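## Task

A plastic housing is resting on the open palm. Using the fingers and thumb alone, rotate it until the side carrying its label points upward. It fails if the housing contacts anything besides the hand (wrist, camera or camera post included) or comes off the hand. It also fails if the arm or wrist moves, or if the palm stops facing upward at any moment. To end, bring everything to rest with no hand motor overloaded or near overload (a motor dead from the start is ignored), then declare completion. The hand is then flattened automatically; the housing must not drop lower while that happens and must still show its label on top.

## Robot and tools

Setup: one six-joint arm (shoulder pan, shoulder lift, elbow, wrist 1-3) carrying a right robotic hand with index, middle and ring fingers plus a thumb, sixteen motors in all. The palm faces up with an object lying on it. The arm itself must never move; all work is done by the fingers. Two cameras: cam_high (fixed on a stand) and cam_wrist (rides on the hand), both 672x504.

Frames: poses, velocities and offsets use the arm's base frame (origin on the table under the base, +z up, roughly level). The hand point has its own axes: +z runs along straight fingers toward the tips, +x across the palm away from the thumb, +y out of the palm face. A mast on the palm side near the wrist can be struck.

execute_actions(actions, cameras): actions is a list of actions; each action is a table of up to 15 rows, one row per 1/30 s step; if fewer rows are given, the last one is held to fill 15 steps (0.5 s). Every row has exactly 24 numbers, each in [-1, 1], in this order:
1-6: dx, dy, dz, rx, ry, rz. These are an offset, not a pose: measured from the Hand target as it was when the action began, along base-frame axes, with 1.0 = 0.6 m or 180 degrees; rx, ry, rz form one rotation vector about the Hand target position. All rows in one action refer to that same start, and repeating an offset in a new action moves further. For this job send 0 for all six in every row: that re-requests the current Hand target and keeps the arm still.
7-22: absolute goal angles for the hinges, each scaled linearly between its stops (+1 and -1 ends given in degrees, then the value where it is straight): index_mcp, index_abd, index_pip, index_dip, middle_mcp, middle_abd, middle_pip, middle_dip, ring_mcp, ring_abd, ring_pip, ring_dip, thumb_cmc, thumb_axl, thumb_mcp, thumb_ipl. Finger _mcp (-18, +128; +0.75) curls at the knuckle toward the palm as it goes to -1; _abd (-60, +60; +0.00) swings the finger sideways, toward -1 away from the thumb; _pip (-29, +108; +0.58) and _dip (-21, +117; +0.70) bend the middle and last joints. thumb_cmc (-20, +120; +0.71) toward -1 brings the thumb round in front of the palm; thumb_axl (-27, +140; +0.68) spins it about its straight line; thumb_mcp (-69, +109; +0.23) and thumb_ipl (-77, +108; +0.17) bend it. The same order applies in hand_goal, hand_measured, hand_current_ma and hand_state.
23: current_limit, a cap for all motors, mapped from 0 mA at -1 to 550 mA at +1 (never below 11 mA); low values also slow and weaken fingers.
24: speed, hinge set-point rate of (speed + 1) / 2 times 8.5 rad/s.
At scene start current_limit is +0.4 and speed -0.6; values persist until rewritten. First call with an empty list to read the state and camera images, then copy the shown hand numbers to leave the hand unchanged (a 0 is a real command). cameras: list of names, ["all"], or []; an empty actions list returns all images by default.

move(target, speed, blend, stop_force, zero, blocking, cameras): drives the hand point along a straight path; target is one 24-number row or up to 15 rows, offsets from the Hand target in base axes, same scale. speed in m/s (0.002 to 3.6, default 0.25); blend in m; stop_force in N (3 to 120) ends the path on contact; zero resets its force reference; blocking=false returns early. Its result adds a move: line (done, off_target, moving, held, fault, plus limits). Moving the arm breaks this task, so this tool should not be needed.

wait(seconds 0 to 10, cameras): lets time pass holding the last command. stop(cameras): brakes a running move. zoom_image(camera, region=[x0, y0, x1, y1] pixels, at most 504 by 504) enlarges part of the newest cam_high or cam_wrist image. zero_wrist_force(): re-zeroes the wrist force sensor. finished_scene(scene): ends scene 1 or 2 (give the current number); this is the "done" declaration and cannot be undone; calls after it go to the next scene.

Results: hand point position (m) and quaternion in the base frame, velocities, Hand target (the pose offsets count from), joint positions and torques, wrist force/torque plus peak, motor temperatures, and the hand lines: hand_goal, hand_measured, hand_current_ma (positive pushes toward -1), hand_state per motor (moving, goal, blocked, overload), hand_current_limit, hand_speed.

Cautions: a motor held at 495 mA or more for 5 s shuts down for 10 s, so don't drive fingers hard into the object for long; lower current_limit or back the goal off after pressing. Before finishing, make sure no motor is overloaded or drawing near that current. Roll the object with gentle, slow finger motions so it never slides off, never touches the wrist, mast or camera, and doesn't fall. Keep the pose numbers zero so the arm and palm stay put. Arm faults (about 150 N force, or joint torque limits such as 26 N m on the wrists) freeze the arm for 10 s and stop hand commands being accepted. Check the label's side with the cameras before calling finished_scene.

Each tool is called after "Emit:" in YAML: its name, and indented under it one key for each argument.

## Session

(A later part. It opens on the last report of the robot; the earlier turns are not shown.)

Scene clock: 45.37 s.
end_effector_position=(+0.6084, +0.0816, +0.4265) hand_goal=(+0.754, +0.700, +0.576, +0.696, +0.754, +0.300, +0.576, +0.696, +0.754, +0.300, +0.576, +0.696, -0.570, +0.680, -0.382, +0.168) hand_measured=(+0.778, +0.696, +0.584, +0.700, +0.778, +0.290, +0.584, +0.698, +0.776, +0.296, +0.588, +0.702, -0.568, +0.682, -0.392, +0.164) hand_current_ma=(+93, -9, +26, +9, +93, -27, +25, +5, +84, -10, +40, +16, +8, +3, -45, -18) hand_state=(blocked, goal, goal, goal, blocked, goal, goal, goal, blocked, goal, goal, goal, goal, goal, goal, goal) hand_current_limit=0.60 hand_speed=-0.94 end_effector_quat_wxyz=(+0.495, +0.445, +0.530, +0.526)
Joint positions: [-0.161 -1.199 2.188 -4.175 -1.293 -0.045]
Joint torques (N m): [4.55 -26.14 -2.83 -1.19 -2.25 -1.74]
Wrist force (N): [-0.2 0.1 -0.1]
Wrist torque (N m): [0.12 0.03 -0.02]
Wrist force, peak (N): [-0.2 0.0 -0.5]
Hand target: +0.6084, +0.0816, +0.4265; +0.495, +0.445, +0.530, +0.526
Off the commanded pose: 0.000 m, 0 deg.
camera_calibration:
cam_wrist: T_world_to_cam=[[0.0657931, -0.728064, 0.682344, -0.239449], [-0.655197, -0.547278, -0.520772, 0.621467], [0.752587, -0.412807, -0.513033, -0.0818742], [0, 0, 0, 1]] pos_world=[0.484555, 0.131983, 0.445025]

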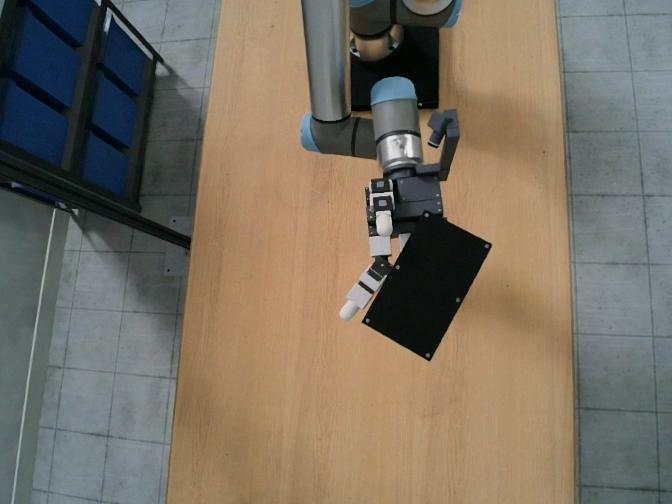

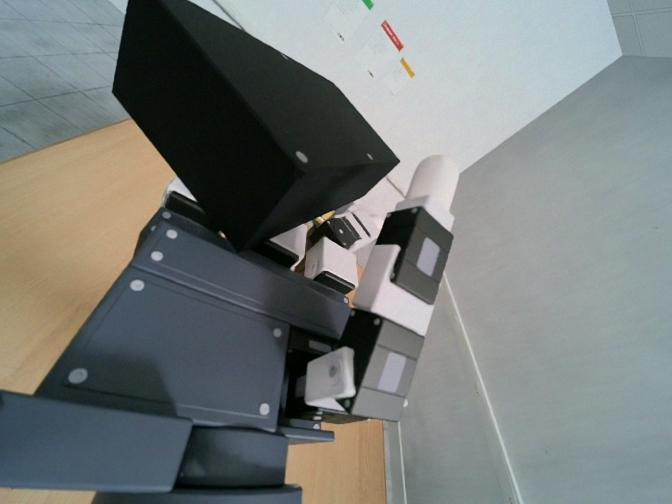

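Emit:
execute_actions:
  actions:
    - [[0,0,0,0,0,0,0.90,0.70,0.576,0.696,0.754,0.3,0.576,0.696,0.754,0.3,0.576,0.696,-0.571,0.68,-0.382,0.168,0.65,-0.85]]
    - [[0,0,0,0,0,0,0.90,0.50,0.576,0.696,0.754,0.3,0.576,0.696,0.754,0.3,0.576,0.696,-0.571,0.68,-0.382,0.168,0.65,-0.85]]
    - [[0,0,0,0,0,0,0.90,0.32,0.576,0.696,0.754,0.3,0.576,0.696,0.754,0.3,0.576,0.696,-0.571,0.68,-0.382,0.168,0.65,-0.85]]
    - [[0,0,0,0,0,0,0.82,0.32,0.576,0.696,0.754,0.3,0.576,0.696,0.754,0.3,0.576,0.696,-0.571,0.68,-0.382,0.168,0.65,-0.9]]
    - [[0,0,0,0,0,0,0.75,0.32,0.576,0.696,0.754,0.3,0.576,0.696,0.754,0.3,0.576,0.696,-0.571,0.68,-0.382,0.168,0.65,-0.93]]
    - [[0,0,0,0,0,0,0.75,0.32,0.576,0.696,0.754,0.3,0.576,0.696,0.754,0.3,0.45,0.60,-0.571,0.68,-0.382,0.168,0.65,-0.93]]
  cameras: ["all"]

Emit:
zoom_image:
  camera: "cam_high"
  region: [330, 150, 500, 360]

Scene clock: 51.77 s.
end_effector_position=(+0.6084, +0.0816, +0.4265) hand_goal=(+0.750, +0.320, +0.576, +0.696, +0.754, +0.300, +0.576, +0.696, +0.754, +0.300, +0.450, +0.600, -0.570, +0.680, -0.382, +0.168) hand_measured=(+0.776, +0.322, +0.584, +0.700, +0.776, +0.296, +0.584, +0.698, +0.782, +0.296, +0.490, +0.618, -0.568, +0.682, -0.392, +0.164) hand_current_ma=(+101, +6, +26, +9, +89, -8, +25, +5, +114, -9, +153, +65, +8, +3, -45, -18) hand_state=(blocked, goal, goal, goal, blocked, goal, goal, goal, blocked, goal, blocked, goal, goal, goal, goal, goal) hand_current_limit=0.65 hand_speed=-0.93 end_effector_quat_wxyz=(+0.495, +0.445, +0.530, +0.526)
Joint positions: [-0.161 -1.199 2.188 -4.175 -1.293 -0.045]
Joint torques (N m): [5.26 -26.22 -2.29 -1.31 -2.22 -1.44]
Wrist force (N): [-0.1 0.0 -0.1]
Wrist torque (N m): [0.10 0.02 -0.03]
Wrist force, peak (N): [-0.2 -0.2 -0.4]
Hand target: +0.6084, +0.0816, +0.4265; +0.495, +0.445, +0.530, +0.526
Off the commanded pose: 0.000 m, 0 deg.
camera_calibration:
cam_wrist: T_world_to_cam=[[0.0657931, -0.728064, 0.682344, -0.239449], [-0.655197, -0.547278, -0.520772, 0.621467], [0.752587, -0.412807, -0.513033, -0.0818742], [0, 0, 0, 1]] pos_world=[0.484555, 0.131983, 0.445025]

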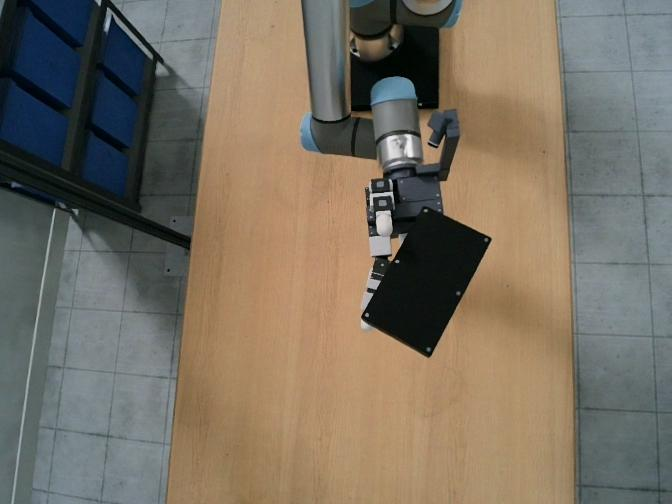

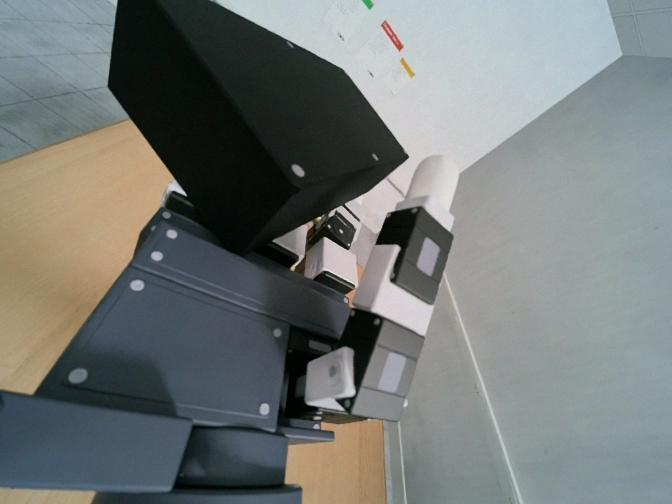

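Scaled by 2.400 from the camera's 672x504 image, which has a finer 960x720 frame.

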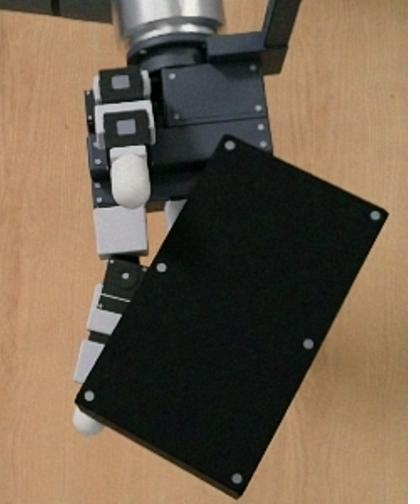

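Emit:
execute_actions:
  actions:
    - [[0,0,0,0,0,0,0.75,0.32,0.576,0.696,0.754,0.3,0.576,0.696,0.754,0.3,0.36,0.50,-0.571,0.68,-0.382,0.168,0.65,-0.93]]
    - [[0,0,0,0,0,0,0.75,0.32,0.576,0.696,0.754,0.3,0.576,0.696,0.74,0.3,0.26,0.40,-0.571,0.68,-0.382,0.168,0.65,-0.93]]
    - [[0,0,0,0,0,0,0.75,0.32,0.576,0.696,0.754,0.3,0.576,0.696,0.72,0.3,0.18,0.33,-0.571,0.68,-0.382,0.168,0.65,-0.93]]
  cameras: ["all"]

Emit:
zoom_image:
  camera: "cam_high"
  region: [330, 150, 500, 360]

Scene clock: 53.67 s.
end_effector_position=(+0.6084, +0.0816, +0.4265) hand_goal=(+0.750, +0.320, +0.576, +0.696, +0.754, +0.300, +0.576, +0.696, +0.720, +0.300, +0.180, +0.330, -0.570, +0.680, -0.382, +0.168) hand_measured=(+0.776, +0.322, +0.584, +0.700, +0.776, +0.296, +0.584, +0.698, +0.770, +0.296, +0.212, +0.346, -0.568, +0.682, -0.392, +0.164) hand_current_ma=(+101, +6, +26, +9, +89, -7, +25, +5, +216, -9, +122, +54, +8, +3, -45, -18) hand_state=(blocked, goal, goal, goal, blocked, goal, goal, goal, blocked, goal, blocked, goal, goal, goal, goal, goal) hand_current_limit=0.65 hand_speed=-0.93 end_effector_quat_wxyz=(+0.495, +0.445, +0.530, +0.526)
Joint positions: [-0.161 -1.199 2.188 -4.175 -1.293 -0.045]
Joint torques (N m): [5.23 -26.53 -2.23 -1.29 -2.23 -1.3]
Wrist force (N): [0.0 -0.3 -0.2]
Wrist torque (N m): [0.05 0.01 -0.01]
Wrist force, peak (N): [0.0 0.2 -0.4]
Hand target: +0.6084, +0.0816, +0.4265; +0.495, +0.445, +0.530, +0.526
Off the commanded pose: 0.000 m, 0 deg.
camera_calibration:
cam_wrist: T_world_to_cam=[[0.0657931, -0.728064, 0.682344, -0.239449], [-0.655197, -0.547278, -0.520772, 0.621467], [0.752587, -0.412807, -0.513033, -0.0818742], [0, 0, 0, 1]] pos_world=[0.484555, 0.131983, 0.445025]

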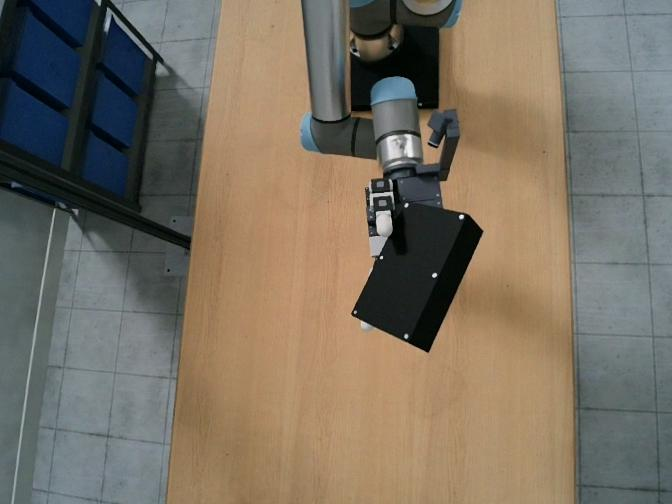

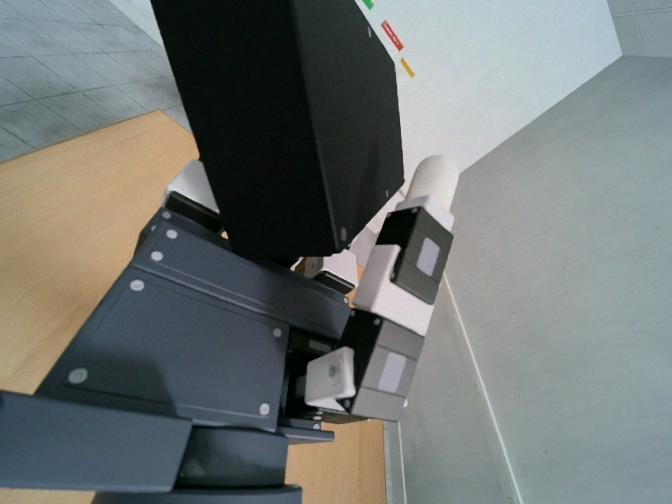

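Scaled by 2.400 from the camera's 672x504 image, which has a finer 960x720 frame.

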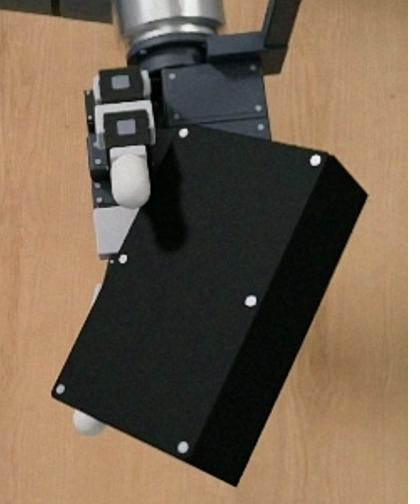

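Emit:
execute_actions:
  actions:
    - [[0,0,0,0,0,0,0.75,0.32,0.576,0.696,0.68,0.3,0.576,0.696,0.66,0.3,0.15,0.28,-0.571,0.68,-0.382,0.168,0.65,-0.93]]
    - [[0,0,0,0,0,0,0.75,0.32,0.576,0.696,0.60,0.3,0.576,0.696,0.60,0.3,0.139,0.26,-0.571,0.68,-0.382,0.168,0.65,-0.93]]
  cameras: ["all"]

Emit:
zoom_image:
  camera: "cam_high"
  region: [330, 150, 500, 360]

Scene clock: 55.37 s.
end_effector_position=(+0.6084, +0.0816, +0.4265) hand_goal=(+0.750, +0.320, +0.576, +0.696, +0.600, +0.300, +0.576, +0.696, +0.600, +0.300, +0.140, +0.260, -0.570, +0.680, -0.382, +0.168) hand_measured=(+0.776, +0.322, +0.584, +0.700, +0.640, +0.298, +0.582, +0.698, +0.634, +0.296, +0.158, +0.268, -0.568, +0.682, -0.390, +0.164) hand_current_ma=(+101, +6, +26, +9, +169, -7, +21, +5, +142, -9, +63, +24, +8, +3, -33, -18) hand_state=(blocked, goal, goal, goal, blocked, goal, goal, goal, blocked, goal, goal, goal, goal, goal, goal, goal) hand_current_limit=0.65 hand_speed=-0.93 end_effector_quat_wxyz=(+0.495, +0.445, +0.530, +0.526)
Joint positions: [-0.161 -1.199 2.188 -4.175 -1.293 -0.045]
Joint torques (N m): [5.44 -26.39 -2.46 -1.33 -2.16 -1.29]
Wrist force (N): [-0.2 -0.2 -0.3]
Wrist torque (N m): [0.06 0.03 0.01]
Wrist force, peak (N): [0.0 0.0 -0.4]
Hand target: +0.6084, +0.0816, +0.4265; +0.495, +0.445, +0.530, +0.526
Off the commanded pose: 0.000 m, 0 deg.
camera_calibration:
cam_wrist: T_world_to_cam=[[0.0657931, -0.728064, 0.682344, -0.239449], [-0.655197, -0.547278, -0.520772, 0.621467], [0.752587, -0.412807, -0.513033, -0.0818742], [0, 0, 0, 1]] pos_world=[0.484555, 0.131983, 0.445025]

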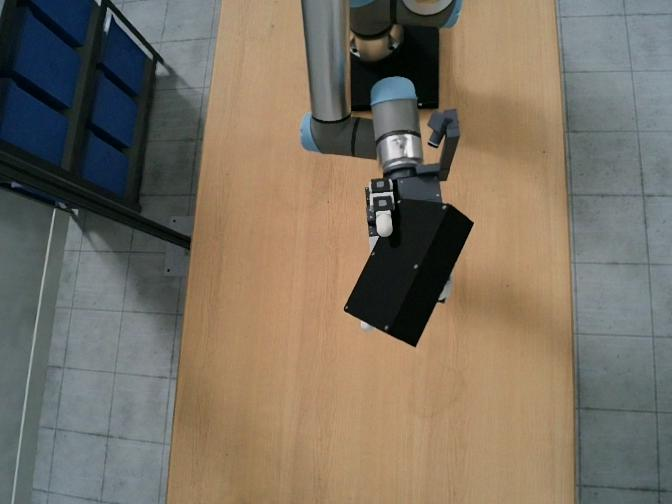

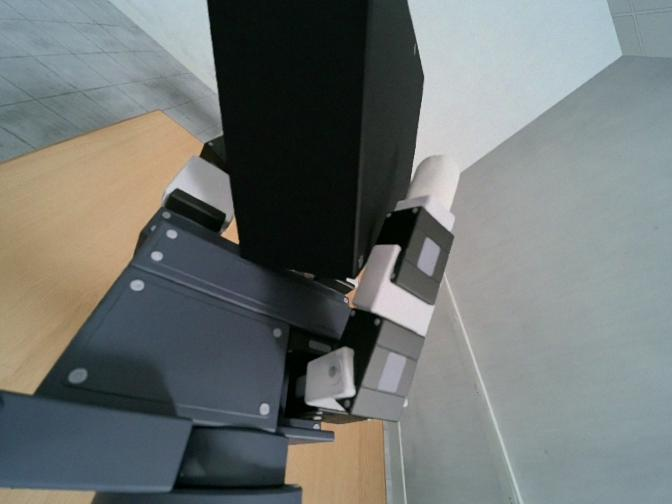

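Scaled by 2.400 from the camera's 672x504 image, which has a finer 960x720 frame.

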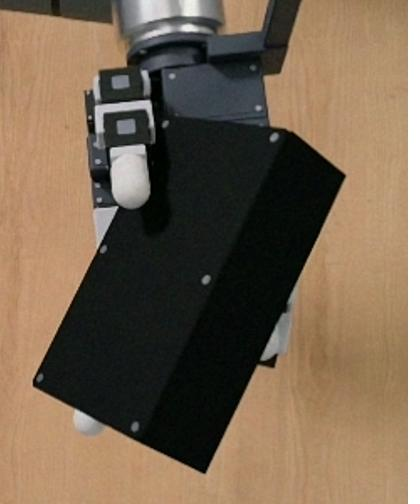

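Emit:
execute_actions:
  actions:
    - [[0,0,0,0,0,0,0.75,0.32,0.576,0.696,0.54,0.3,0.576,0.696,0.54,0.3,0.139,0.26,-0.571,0.68,-0.382,0.168,0.65,-0.94]]
    - [[0,0,0,0,0,0,0.75,0.32,0.576,0.696,0.49,0.3,0.576,0.696,0.48,0.3,0.139,0.26,-0.571,0.68,-0.382,0.168,0.65,-0.94]]
  cameras: ["all"]

Emit:
zoom_image:
  camera: "cam_high"
  region: [330, 150, 500, 360]

Scene clock: 56.77 s.
end_effector_position=(+0.6084, +0.0816, +0.4265) hand_goal=(+0.750, +0.320, +0.576, +0.696, +0.490, +0.300, +0.576, +0.696, +0.480, +0.300, +0.140, +0.260, -0.570, +0.680, -0.382, +0.168) hand_measured=(+0.776, +0.322, +0.584, +0.700, +0.528, +0.298, +0.582, +0.698, +0.512, +0.296, +0.156, +0.266, -0.568, +0.682, -0.388, +0.164) hand_current_ma=(+101, +6, +26, +9, +158, -7, +21, +5, +127, -9, +52, +21, +8, +3, -22, -17) hand_state=(blocked, goal, goal, goal, blocked, goal, goal, goal, blocked, goal, goal, goal, goal, goal, goal, goal) hand_current_limit=0.65 hand_speed=-0.94 end_effector_quat_wxyz=(+0.495, +0.445, +0.530, +0.526)
Joint positions: [-0.161 -1.199 2.188 -4.175 -1.293 -0.045]
Joint torques (N m): [5 -26.56 -2.59 -1.42 -2.1 -1.23]
Wrist force (N): [0.0 0.0 0.0]
Wrist torque (N m): [0.04 0.00 0.03]
Wrist force, peak (N): [0.0 0.1 -0.4]
Hand target: +0.6084, +0.0816, +0.4265; +0.495, +0.445, +0.530, +0.526
Off the commanded pose: 0.000 m, 0 deg.
camera_calibration:
cam_wrist: T_world_to_cam=[[0.0657931, -0.728064, 0.682344, -0.239449], [-0.655197, -0.547278, -0.520772, 0.621467], [0.752587, -0.412807, -0.513033, -0.0818742], [0, 0, 0, 1]] pos_world=[0.484555, 0.131983, 0.445025]

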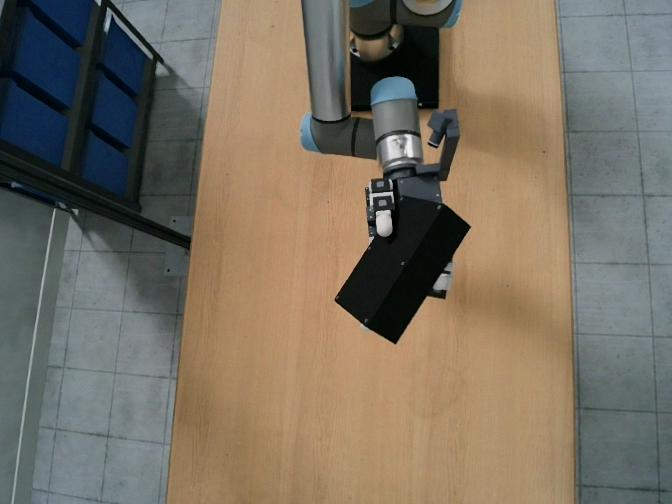

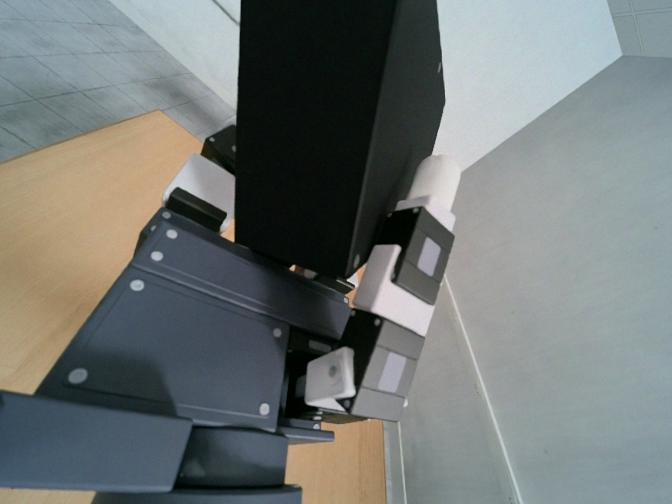

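Scaled by 2.400 from the camera's 672x504 image, which has a finer 960x720 frame.

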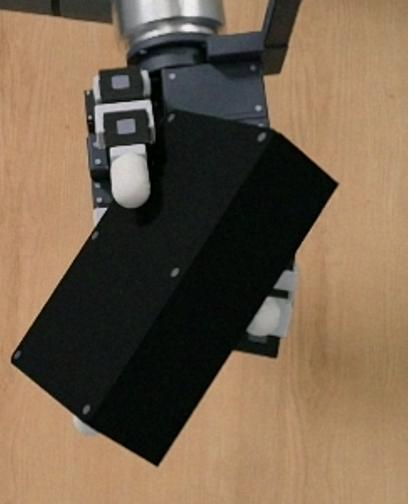

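Emit:
execute_actions:
  actions:
    - [[0,0,0,0,0,0,0.75,0.32,0.576,0.696,0.44,0.3,0.576,0.696,0.42,0.3,0.139,0.26,-0.571,0.68,-0.382,0.168,0.65,-0.95]]
    - [[0,0,0,0,0,0,0.75,0.32,0.576,0.696,0.40,0.3,0.576,0.696,0.36,0.3,0.12,0.26,-0.571,0.68,-0.382,0.168,0.65,-0.95]]
  cameras: ["all"]

Emit:
zoom_image:
  camera: "cam_high"
  region: [330, 150, 500, 360]

Scene clock: 58.47 s.
end_effector_position=(+0.6084, +0.0816, +0.4265) hand_goal=(+0.750, +0.320, +0.576, +0.696, +0.400, +0.300, +0.576, +0.696, +0.360, +0.300, +0.120, +0.260, -0.570, +0.680, -0.382, +0.168) hand_measured=(+0.776, +0.322, +0.584, +0.700, +0.440, +0.298, +0.582, +0.698, +0.398, +0.296, +0.140, +0.266, -0.564, +0.682, -0.378, +0.168) hand_current_ma=(+101, +6, +26, +9, +169, -7, +20, +5, +153, -9, +71, +21, +19, +8, +16, -1) hand_state=(blocked, goal, goal, goal, blocked, goal, goal, goal, blocked, goal, goal, goal, goal, goal, goal, goal) hand_current_limit=0.65 hand_speed=-0.95 end_effector_quat_wxyz=(+0.495, +0.445, +0.530, +0.526)
Joint positions: [-0.161 -1.199 2.188 -4.175 -1.293 -0.045]
Joint torques (N m): [5.14 -26.33 -2.23 -1.36 -2.28 -1.22]
Wrist force (N): [-0.1 0.1 -0.3]
Wrist torque (N m): [0.06 0.01 0.05]
Wrist force, peak (N): [-0.3 -0.1 -0.3]
Hand target: +0.6084, +0.0816, +0.4265; +0.495, +0.445, +0.530, +0.526
Off the commanded pose: 0.000 m, 0 deg.
camera_calibration:
cam_wrist: T_world_to_cam=[[0.0657931, -0.728064, 0.682344, -0.239449], [-0.655197, -0.547278, -0.520772, 0.621467], [0.752587, -0.412807, -0.513033, -0.0818742], [0, 0, 0, 1]] pos_world=[0.484555, 0.131983, 0.445025]

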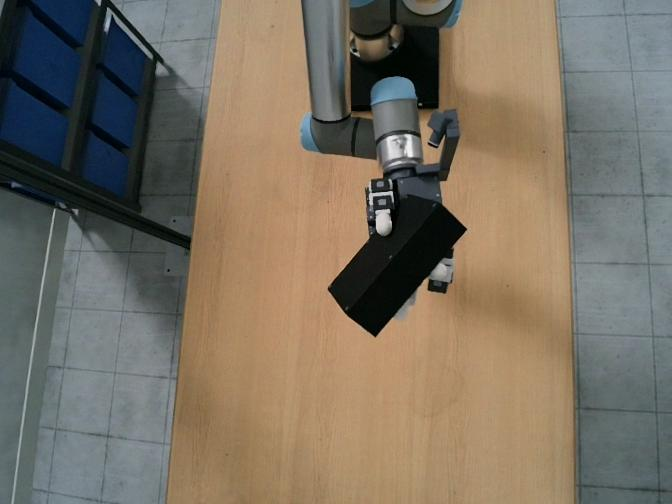

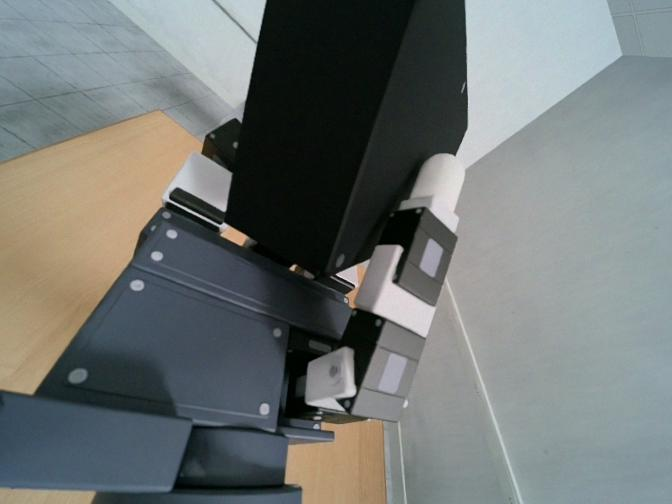

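Scaled by 2.400 from the camera's 672x504 image, which has a finer 960x720 frame.

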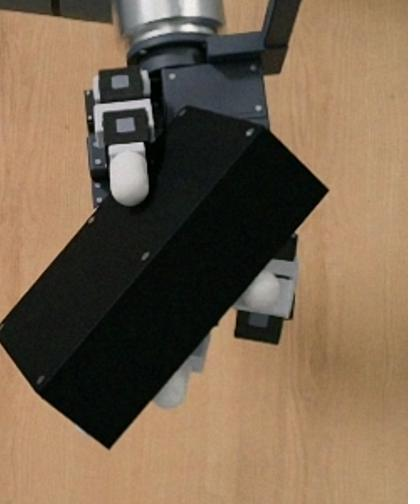

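Emit:
execute_actions:
  actions:
    - [[0,0,0,0,0,0,0.75,0.32,0.576,0.696,0.40,0.3,0.576,0.696,0.36,0.3,0.12,0.26,-0.49,0.68,-0.382,0.168,0.65,-0.95]]
    - [[0,0,0,0,0,0,0.75,0.32,0.576,0.696,0.40,0.3,0.576,0.696,0.36,0.3,0.12,0.26,-0.41,0.68,-0.382,0.168,0.65,-0.95]]
  cameras: ["all"]

Emit:
zoom_image:
  camera: "cam_high"
  region: [320, 150, 490, 360]

Scene clock: 60.23 s.
end_effector_position=(+0.6084, +0.0816, +0.4265) hand_goal=(+0.750, +0.320, +0.576, +0.696, +0.400, +0.300, +0.576, +0.696, +0.360, +0.300, +0.120, +0.260, -0.410, +0.680, -0.382, +0.168) hand_measured=(+0.776, +0.322, +0.584, +0.700, +0.432, +0.298, +0.582, +0.698, +0.382, +0.296, +0.130, +0.264, -0.412, +0.682, -0.384, +0.168) hand_current_ma=(+101, +5, +26, +9, +133, -6, +20, +5, +86, -9, +31, +13, -3, +8, -5, -1) hand_state=(blocked, goal, goal, goal, blocked, goal, goal, goal, blocked, goal, goal, goal, goal, goal, goal, goal) hand_current_limit=0.65 hand_speed=-0.95 end_effector_quat_wxyz=(+0.495, +0.445, +0.530, +0.526)
Joint positions: [-0.161 -1.199 2.188 -4.175 -1.293 -0.045]
Joint torques (N m): [5 -26.45 -2.27 -1.48 -2.13 -1.01]
Wrist force (N): [-0.1 -0.2 -0.3]
Wrist torque (N m): [0.02 0.02 0.05]
Wrist force, peak (N): [-0.1 -0.1 -0.4]
Hand target: +0.6084, +0.0816, +0.4265; +0.495, +0.445, +0.530, +0.526
Off the commanded pose: 0.000 m, 0 deg.
camera_calibration:
cam_wrist: T_world_to_cam=[[0.0657931, -0.728064, 0.682344, -0.239449], [-0.655197, -0.547278, -0.520772, 0.621467], [0.752587, -0.412807, -0.513033, -0.0818742], [0, 0, 0, 1]] pos_world=[0.484555, 0.131983, 0.445025]

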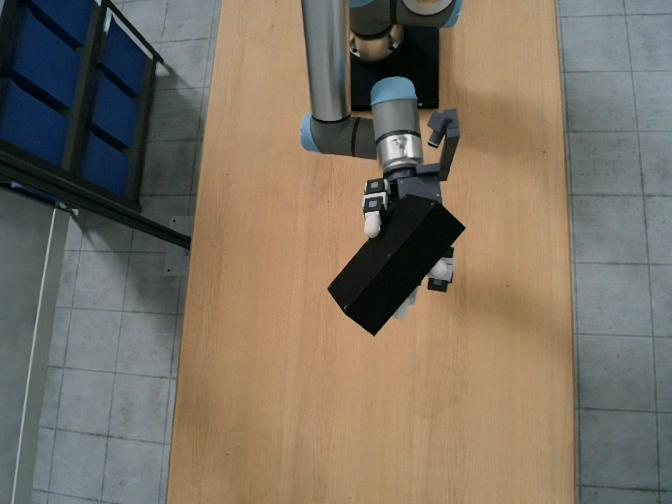

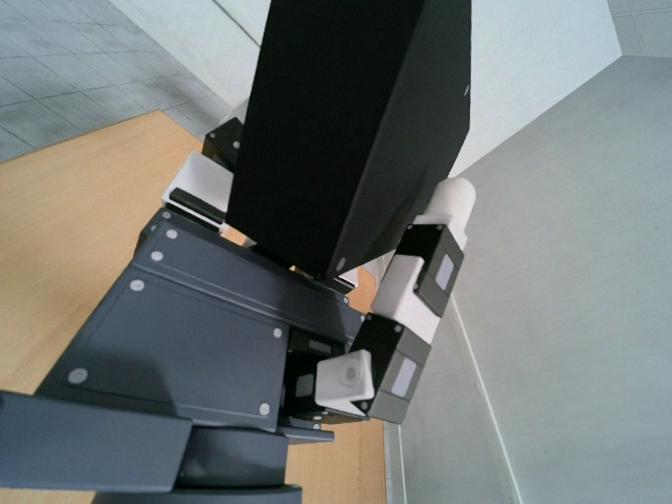

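Scaled by 2.400 from the camera's 672x504 image, which has a finer 960x720 frame.

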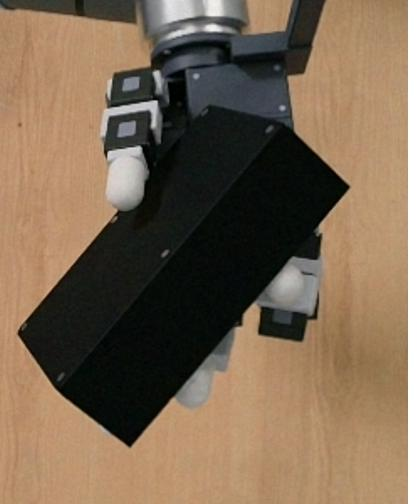

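Emit:
execute_actions:
  actions:
    - [[0,0,0,0,0,0,0.75,0.32,0.576,0.696,0.35,0.3,0.576,0.696,0.30,0.3,0.12,0.26,-0.41,0.68,-0.382,0.168,0.65,-0.95]]
    - [[0,0,0,0,0,0,0.75,0.32,0.576,0.696,0.32,0.3,0.576,0.696,0.25,0.3,0.12,0.26,-0.41,0.68,-0.382,0.168,0.65,-0.95]]
  cameras: ["all"]

Emit:
zoom_image:
  camera: "cam_high"
  region: [320, 150, 490, 360]

Scene clock: 62.97 s.
end_effector_position=(+0.6084, +0.0816, +0.4265) hand_goal=(+0.750, +0.320, +0.576, +0.696, +0.320, +0.300, +0.576, +0.696, +0.250, +0.300, +0.120, +0.260, -0.410, +0.680, -0.382, +0.168) hand_measured=(+0.776, +0.322, +0.584, +0.698, +0.350, +0.298, +0.582, +0.698, +0.266, +0.298, +0.126, +0.262, -0.410, +0.682, -0.384, +0.168) hand_current_ma=(+101, +4, +26, +7, +121, -6, +20, +5, +60, -6, +15, +7, +0, +9, -5, -1) hand_state=(blocked, goal, goal, goal, blocked, goal, goal, goal, goal, goal, goal, goal, goal, goal, goal, goal) hand_current_limit=0.65 hand_speed=-0.95 end_effector_quat_wxyz=(+0.495, +0.445, +0.530, +0.526)
Joint positions: [-0.161 -1.199 2.188 -4.175 -1.293 -0.045]
Joint torques (N m): [5.13 -26.89 -2.71 -1.45 -2.13 -0.94]
Wrist force (N): [0.2 -0.2 -0.1]
Wrist torque (N m): [-0.01 -0.02 0.08]
Wrist force, peak (N): [-0.3 -0.1 -0.2]
Hand target: +0.6084, +0.0816, +0.4265; +0.495, +0.445, +0.530, +0.526
Off the commanded pose: 0.000 m, 0 deg.
camera_calibration:
cam_wrist: T_world_to_cam=[[0.0657931, -0.728064, 0.682344, -0.239449], [-0.655197, -0.547278, -0.520772, 0.621467], [0.752587, -0.412807, -0.513033, -0.0818742], [0, 0, 0, 1]] pos_world=[0.484555, 0.131983, 0.445025]

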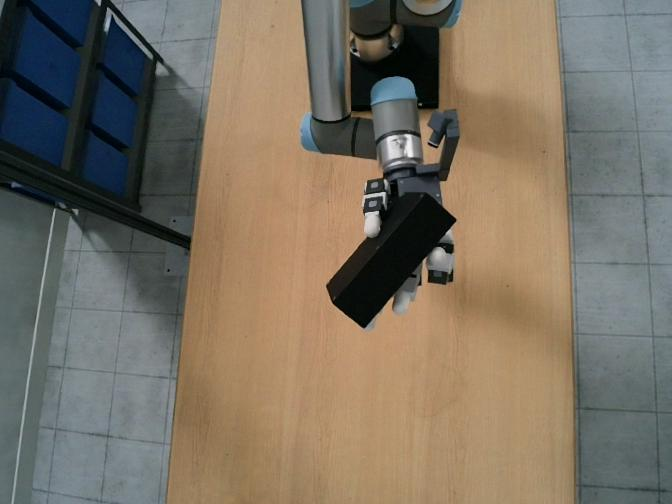

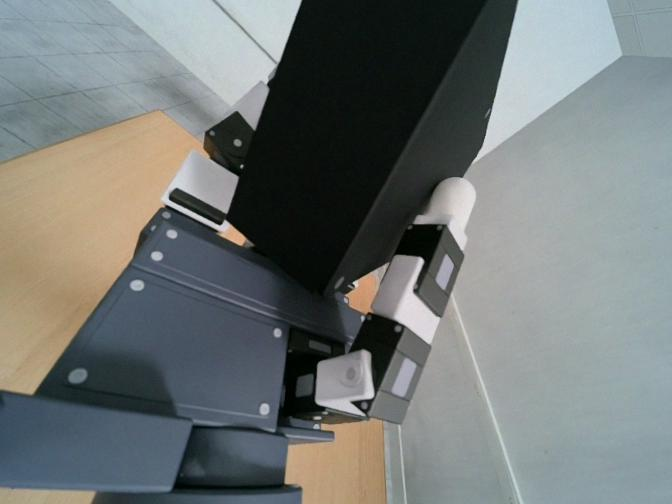

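Scaled by 2.400 from the camera's 672x504 image, which has a finer 960x720 frame.

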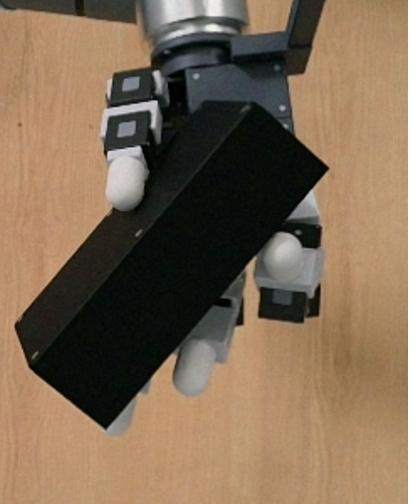

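Emit:
execute_actions:
  actions:
    - [[0,0,0,0,0,0,0.75,0.32,0.576,0.696,0.32,0.3,0.576,0.696,0.25,0.3,0.12,0.26,-0.34,0.68,-0.382,0.168,0.65,-0.95]]
    - [[0,0,0,0,0,0,0.75,0.32,0.576,0.696,0.32,0.3,0.576,0.696,0.25,0.3,0.12,0.26,-0.27,0.68,-0.382,0.168,0.65,-0.95]]
  cameras: ["all"]

Emit:
zoom_image:
  camera: "cam_high"
  region: [320, 150, 490, 360]

Scene clock: 64.43 s.
end_effector_position=(+0.6084, +0.0816, +0.4265) hand_goal=(+0.750, +0.320, +0.576, +0.696, +0.320, +0.300, +0.576, +0.696, +0.250, +0.300, +0.120, +0.260, -0.270, +0.680, -0.382, +0.168) hand_measured=(+0.776, +0.320, +0.584, +0.698, +0.350, +0.298, +0.582, +0.698, +0.266, +0.298, +0.126, +0.262, -0.270, +0.682, -0.384, +0.168) hand_current_ma=(+101, +2, +26, +7, +119, -6, +20, +5, +60, -6, +15, +7, +2, +9, -5, -1) hand_state=(blocked, goal, goal, goal, blocked, goal, goal, goal, goal, goal, goal, goal, goal, goal, goal, goal) hand_current_limit=0.65 hand_speed=-0.95 end_effector_quat_wxyz=(+0.495, +0.445, +0.530, +0.526)
Joint positions: [-0.161 -1.199 2.188 -4.175 -1.293 -0.045]
Joint torques (N m): [4.98 -26.68 -2.23 -1.48 -2.21 -0.89]
Wrist force (N): [-0.2 -0.1 -0.3]
Wrist torque (N m): [0.01 0.02 0.08]
Wrist force, peak (N): [-0.1 0.0 -0.4]
Hand target: +0.6084, +0.0816, +0.4265; +0.495, +0.445, +0.530, +0.526
Off the commanded pose: 0.000 m, 0 deg.
camera_calibration:
cam_wrist: T_world_to_cam=[[0.0657931, -0.728064, 0.682344, -0.239449], [-0.655197, -0.547278, -0.520772, 0.621467], [0.752587, -0.412807, -0.513033, -0.0818742], [0, 0, 0, 1]] pos_world=[0.484555, 0.131983, 0.445025]

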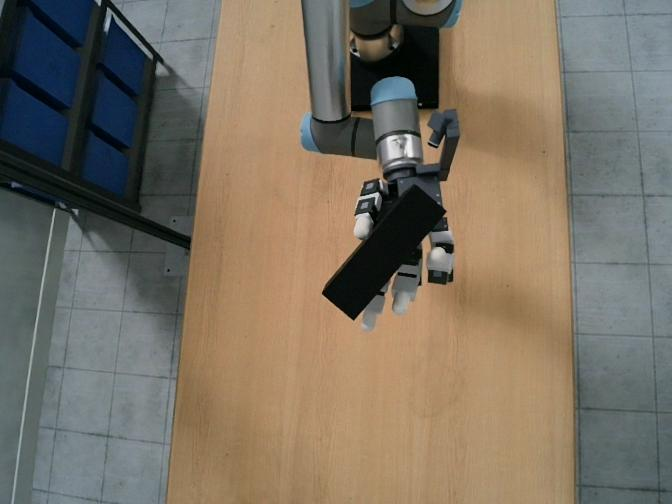

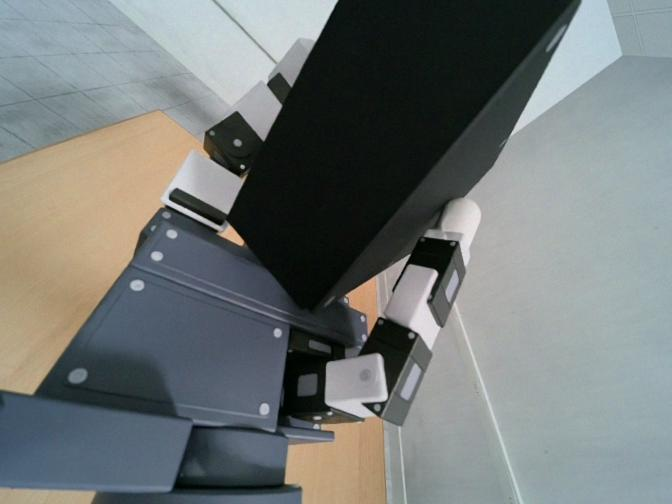

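Scaled by 2.400 from the camera's 672x504 image, which has a finer 960x720 frame.

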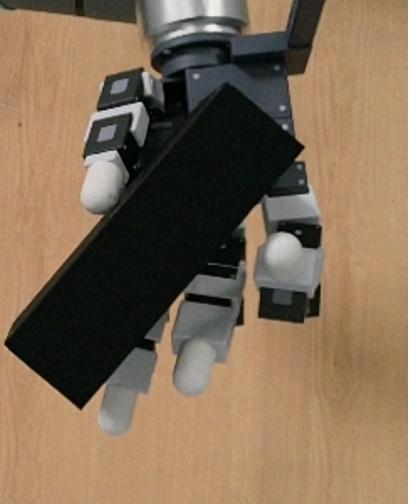

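Emit:
zoom_image:
  camera: "cam_high"
  region: [315, 170, 465, 340]

Emit:
zoom_image:
  camera: "cam_wrist"
  region: [130, 0, 600, 440]

Scaled by 2.965 from the camera's 672x504 image, which has a finer 960x720 frame.

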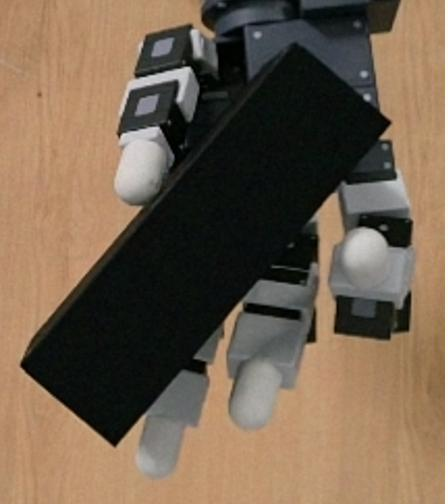

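Scaled by 1.072 from the camera's 672x504 image, which has a finer 960x720 frame.

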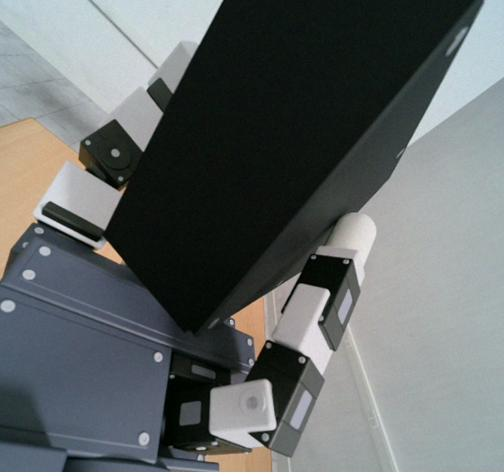

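Emit:
execute_actions:
  actions:
    - [[0,0,0,0,0,0,0.75,0.32,0.576,0.696,0.45,0.3,0.576,0.696,0.25,0.3,0.12,0.26,-0.27,0.68,-0.382,0.168,0.65,-0.95]]
    - [[0,0,0,0,0,0,0.75,0.32,0.576,0.696,0.55,0.3,0.576,0.696,0.25,0.3,0.12,0.26,-0.27,0.68,-0.382,0.168,0.65,-0.95]]
  cameras: ["all"]

Emit:
zoom_image:
  camera: "cam_high"
  region: [315, 170, 465, 340]

Emit:
zoom_image:
  camera: "cam_wrist"
  region: [130, 0, 600, 440]

Scene clock: 67.30 s.
end_effector_position=(+0.6084, +0.0816, +0.4265) hand_goal=(+0.750, +0.320, +0.576, +0.696, +0.550, +0.300, +0.576, +0.696, +0.250, +0.300, +0.120, +0.260, -0.270, +0.680, -0.382, +0.168) hand_measured=(+0.776, +0.320, +0.584, +0.698, +0.562, +0.298, +0.582, +0.698, +0.266, +0.298, +0.126, +0.262, -0.268, +0.682, -0.384, +0.168) hand_current_ma=(+101, +2, +26, +7, +43, -6, +20, +5, +60, -6, +15, +7, +8, +9, -5, -1) hand_state=(blocked, goal, goal, goal, goal, goal, goal, goal, goal, goal, goal, goal, goal, goal, goal, goal) hand_current_limit=0.65 hand_speed=-0.95 end_effector_quat_wxyz=(+0.495, +0.445, +0.530, +0.526)
Joint positions: [-0.161 -1.199 2.188 -4.175 -1.293 -0.045]
Joint torques (N m): [5.33 -26.72 -2.38 -1.47 -2.02 -0.83]
Wrist force (N): [-0.2 -0.1 -0.2]
Wrist torque (N m): [0.00 0.03 0.07]
Wrist force, peak (N): [0.0 -0.2 -0.4]
Hand target: +0.6084, +0.0816, +0.4265; +0.495, +0.445, +0.530, +0.526
Off the commanded pose: 0.000 m, 0 deg.
camera_calibration:
cam_wrist: T_world_to_cam=[[0.0657931, -0.728064, 0.682344, -0.239449], [-0.655197, -0.547278, -0.520772, 0.621467], [0.752587, -0.412807, -0.513033, -0.0818742], [0, 0, 0, 1]] pos_world=[0.484555, 0.131983, 0.445025]

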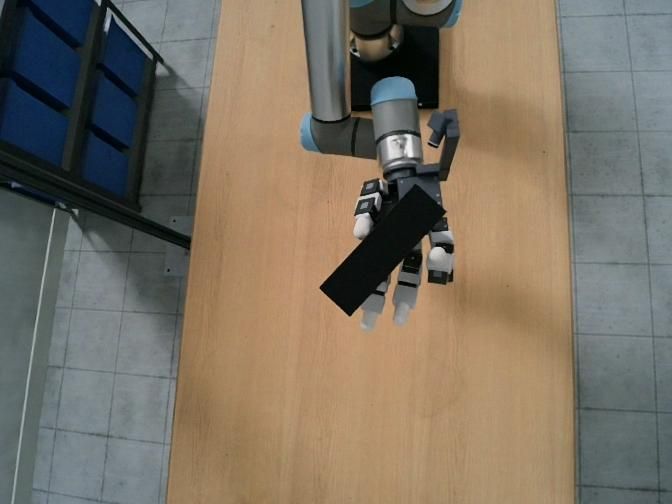

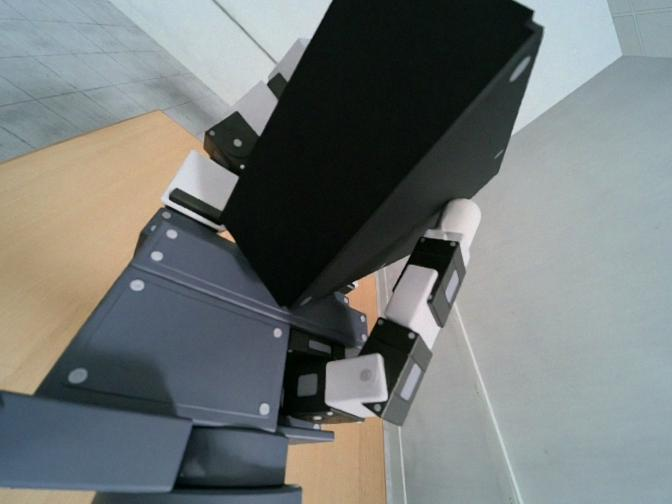

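Scaled by 2.965 from the camera's 672x504 image, which has a finer 960x720 frame.

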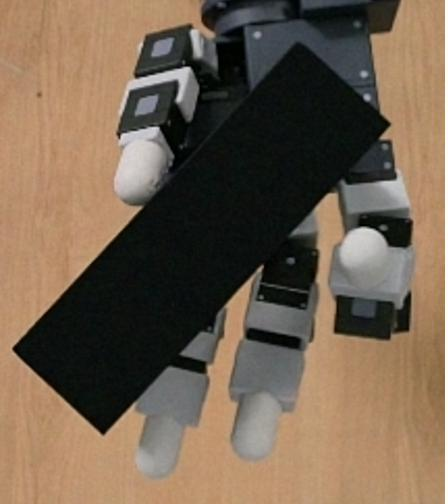

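Scaled by 1.072 from the camera's 672x504 image, which has a finer 960x720 frame.

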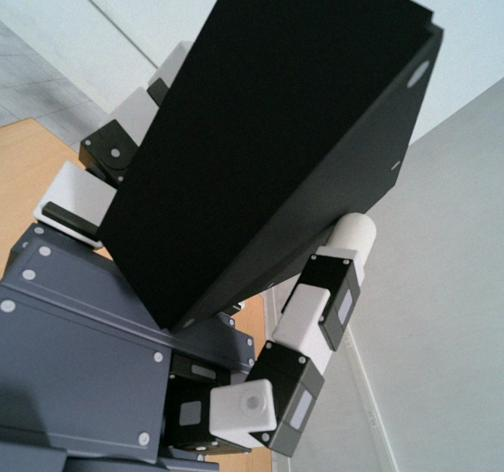

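Emit:
execute_actions:
  actions:
    - [[0,0,0,0,0,0,0.75,0.32,0.576,0.696,0.70,0.3,0.576,0.696,0.50,0.3,0.35,0.45,-0.20,0.68,-0.382,0.168,0.6,-0.88]]
    - [[0,0,0,0,0,0,0.75,0.32,0.576,0.696,0.754,0.3,0.576,0.696,0.754,0.3,0.576,0.696,0.1,0.68,-0.382,0.168,0.6,-0.86]]
    - [[0,0,0,0,0,0,0.75,0.32,0.576,0.696,0.754,0.3,0.576,0.696,0.754,0.3,0.576,0.696,0.3,0.68,-0.42,0.0,0.6,-0.86]]
    - [[0,0,0,0,0,0,0.75,0.32,0.576,0.696,0.754,0.3,0.576,0.696,0.754,0.3,0.576,0.696,0.35,0.68,-0.449,-0.157,0.6,-0.86]]
  cameras: ["all"]

Emit:
zoom_image:
  camera: "cam_high"
  region: [315, 170, 475, 340]

Scene clock: 70.60 s.
end_effector_position=(+0.6084, +0.0816, +0.4265) hand_goal=(+0.750, +0.320, +0.576, +0.696, +0.754, +0.300, +0.576, +0.696, +0.754, +0.300, +0.576, +0.696, +0.350, +0.680, -0.448, -0.156) hand_measured=(+0.776, +0.320, +0.586, +0.698, +0.762, +0.298, +0.582, +0.698, +0.760, +0.298, +0.576, +0.694, +0.354, +0.684, -0.446, -0.148) hand_current_ma=(+101, -1, +30, +7, +28, -6, +20, +5, +22, -6, +0, -6, +9, +17, +9, +40) hand_state=(blocked, goal, goal, goal, goal, goal, goal, goal, goal, goal, goal, goal, goal, goal, goal, goal) hand_current_limit=0.60 hand_speed=-0.86 end_effector_quat_wxyz=(+0.495, +0.445, +0.530, +0.526)
Joint positions: [-0.161 -1.199 2.188 -4.175 -1.293 -0.045]
Joint torques (N m): [5.04 -26.73 -2.32 -1.57 -2.03 -0.8]
Wrist force (N): [-0.1 0.2 -0.2]
Wrist torque (N m): [0.05 0.02 0.11]
Wrist force, peak (N): [-0.2 0.0 -0.4]
Hand target: +0.6084, +0.0816, +0.4265; +0.495, +0.445, +0.530, +0.526
Off the commanded pose: 0.000 m, 0 deg.
camera_calibration:
cam_wrist: T_world_to_cam=[[0.0657931, -0.728064, 0.682344, -0.239449], [-0.655197, -0.547278, -0.520772, 0.621467], [0.752587, -0.412807, -0.513033, -0.0818742], [0, 0, 0, 1]] pos_world=[0.484555, 0.131983, 0.445025]

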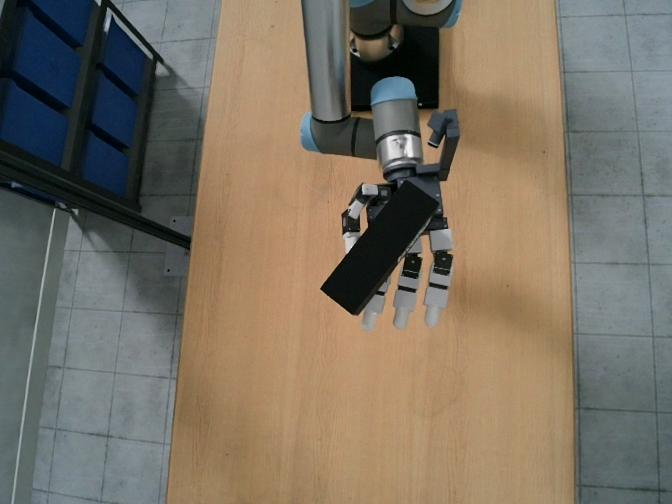

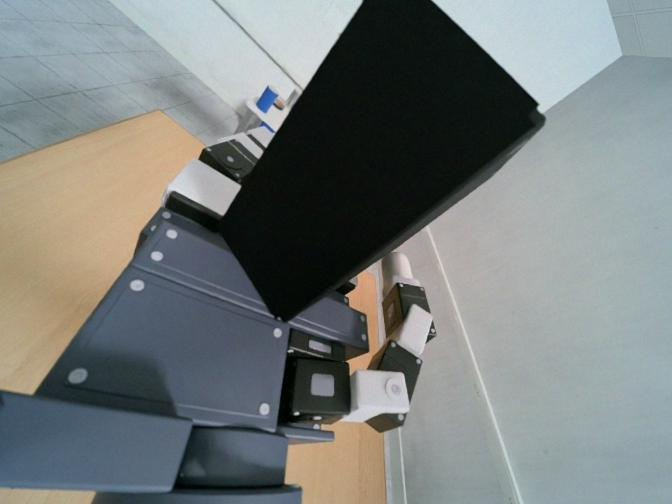

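Scaled by 2.965 from the camera's 672x504 image, which has a finer 960x720 frame.

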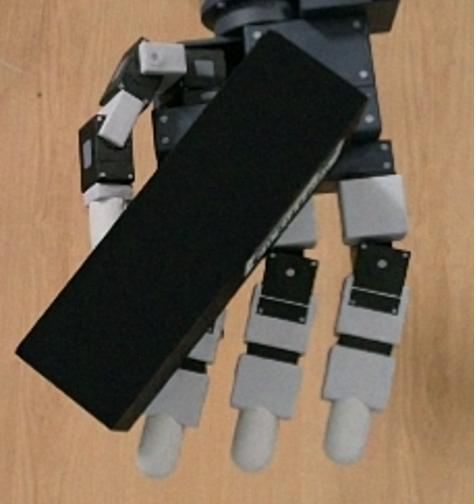

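Emit:
execute_actions:
  actions:
    - [[0,0,0,0,0,0,0.75,0.32,0.576,0.696,0.754,0.3,0.576,0.696,0.754,0.3,0.576,0.696,0.2,0.68,-0.449,-0.157,0.6,-0.9]]
    - [[0,0,0,0,0,0,0.75,0.32,0.576,0.696,0.754,0.3,0.576,0.696,0.754,0.3,0.576,0.696,0.05,0.68,-0.449,-0.157,0.6,-0.93]]
    - [[0,0,0,0,0,0,0.75,0.27,0.576,0.696,0.754,0.25,0.576,0.696,0.754,0.25,0.576,0.696,-0.05,0.68,-0.449,-0.157,0.6,-0.93]]
  cameras: ["all"]

Emit:
zoom_image:
  camera: "cam_high"
  region: [315, 170, 475, 340]

Scene clock: 72.70 s.
end_effector_position=(+0.6084, +0.0816, +0.4265) hand_goal=(+0.750, +0.270, +0.576, +0.696, +0.754, +0.250, +0.576, +0.696, +0.754, +0.250, +0.576, +0.696, -0.050, +0.680, -0.448, -0.156) hand_measured=(+0.776, +0.270, +0.586, +0.698, +0.764, +0.252, +0.582, +0.698, +0.760, +0.252, +0.576, +0.694, -0.034, +0.688, -0.448, -0.154) hand_current_ma=(+102, -1, +30, +7, +32, +6, +20, +5, +22, +7, +0, -6, +54, +28, -1, +5) hand_state=(blocked, goal, goal, goal, goal, goal, goal, goal, goal, goal, goal, goal, goal, goal, goal, goal) hand_current_limit=0.60 hand_speed=-0.93 end_effector_quat_wxyz=(+0.495, +0.445, +0.530, +0.526)
Joint positions: [-0.161 -1.199 2.188 -4.175 -1.293 -0.045]
Joint torques (N m): [5.32 -27.84 -2.46 -1.6 -2.03 -0.63]
Wrist force (N): [-0.1 0.0 -0.2]
Wrist torque (N m): [0.04 0.01 0.08]
Wrist force, peak (N): [-0.1 0.2 -0.4]
Hand target: +0.6084, +0.0816, +0.4265; +0.495, +0.445, +0.530, +0.526
Off the commanded pose: 0.000 m, 0 deg.
camera_calibration:
cam_wrist: T_world_to_cam=[[0.0657931, -0.728064, 0.682344, -0.239449], [-0.655197, -0.547278, -0.520772, 0.621467], [0.752587, -0.412807, -0.513033, -0.0818742], [0, 0, 0, 1]] pos_world=[0.484555, 0.131983, 0.445025]

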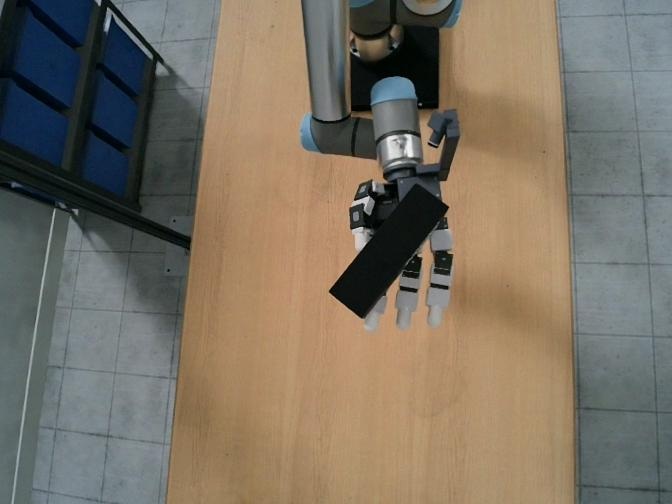

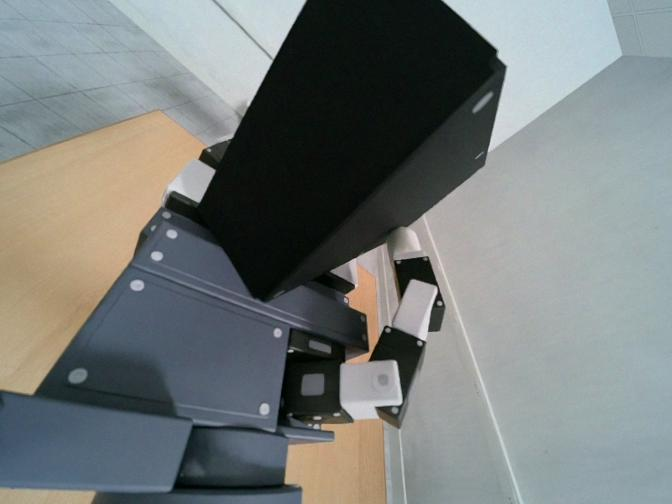

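Scaled by 2.965 from the camera's 672x504 image, which has a finer 960x720 frame.

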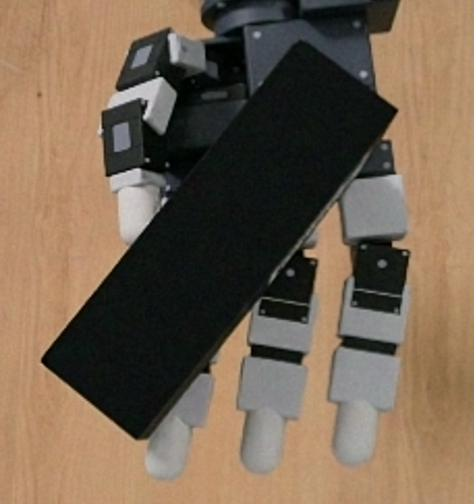

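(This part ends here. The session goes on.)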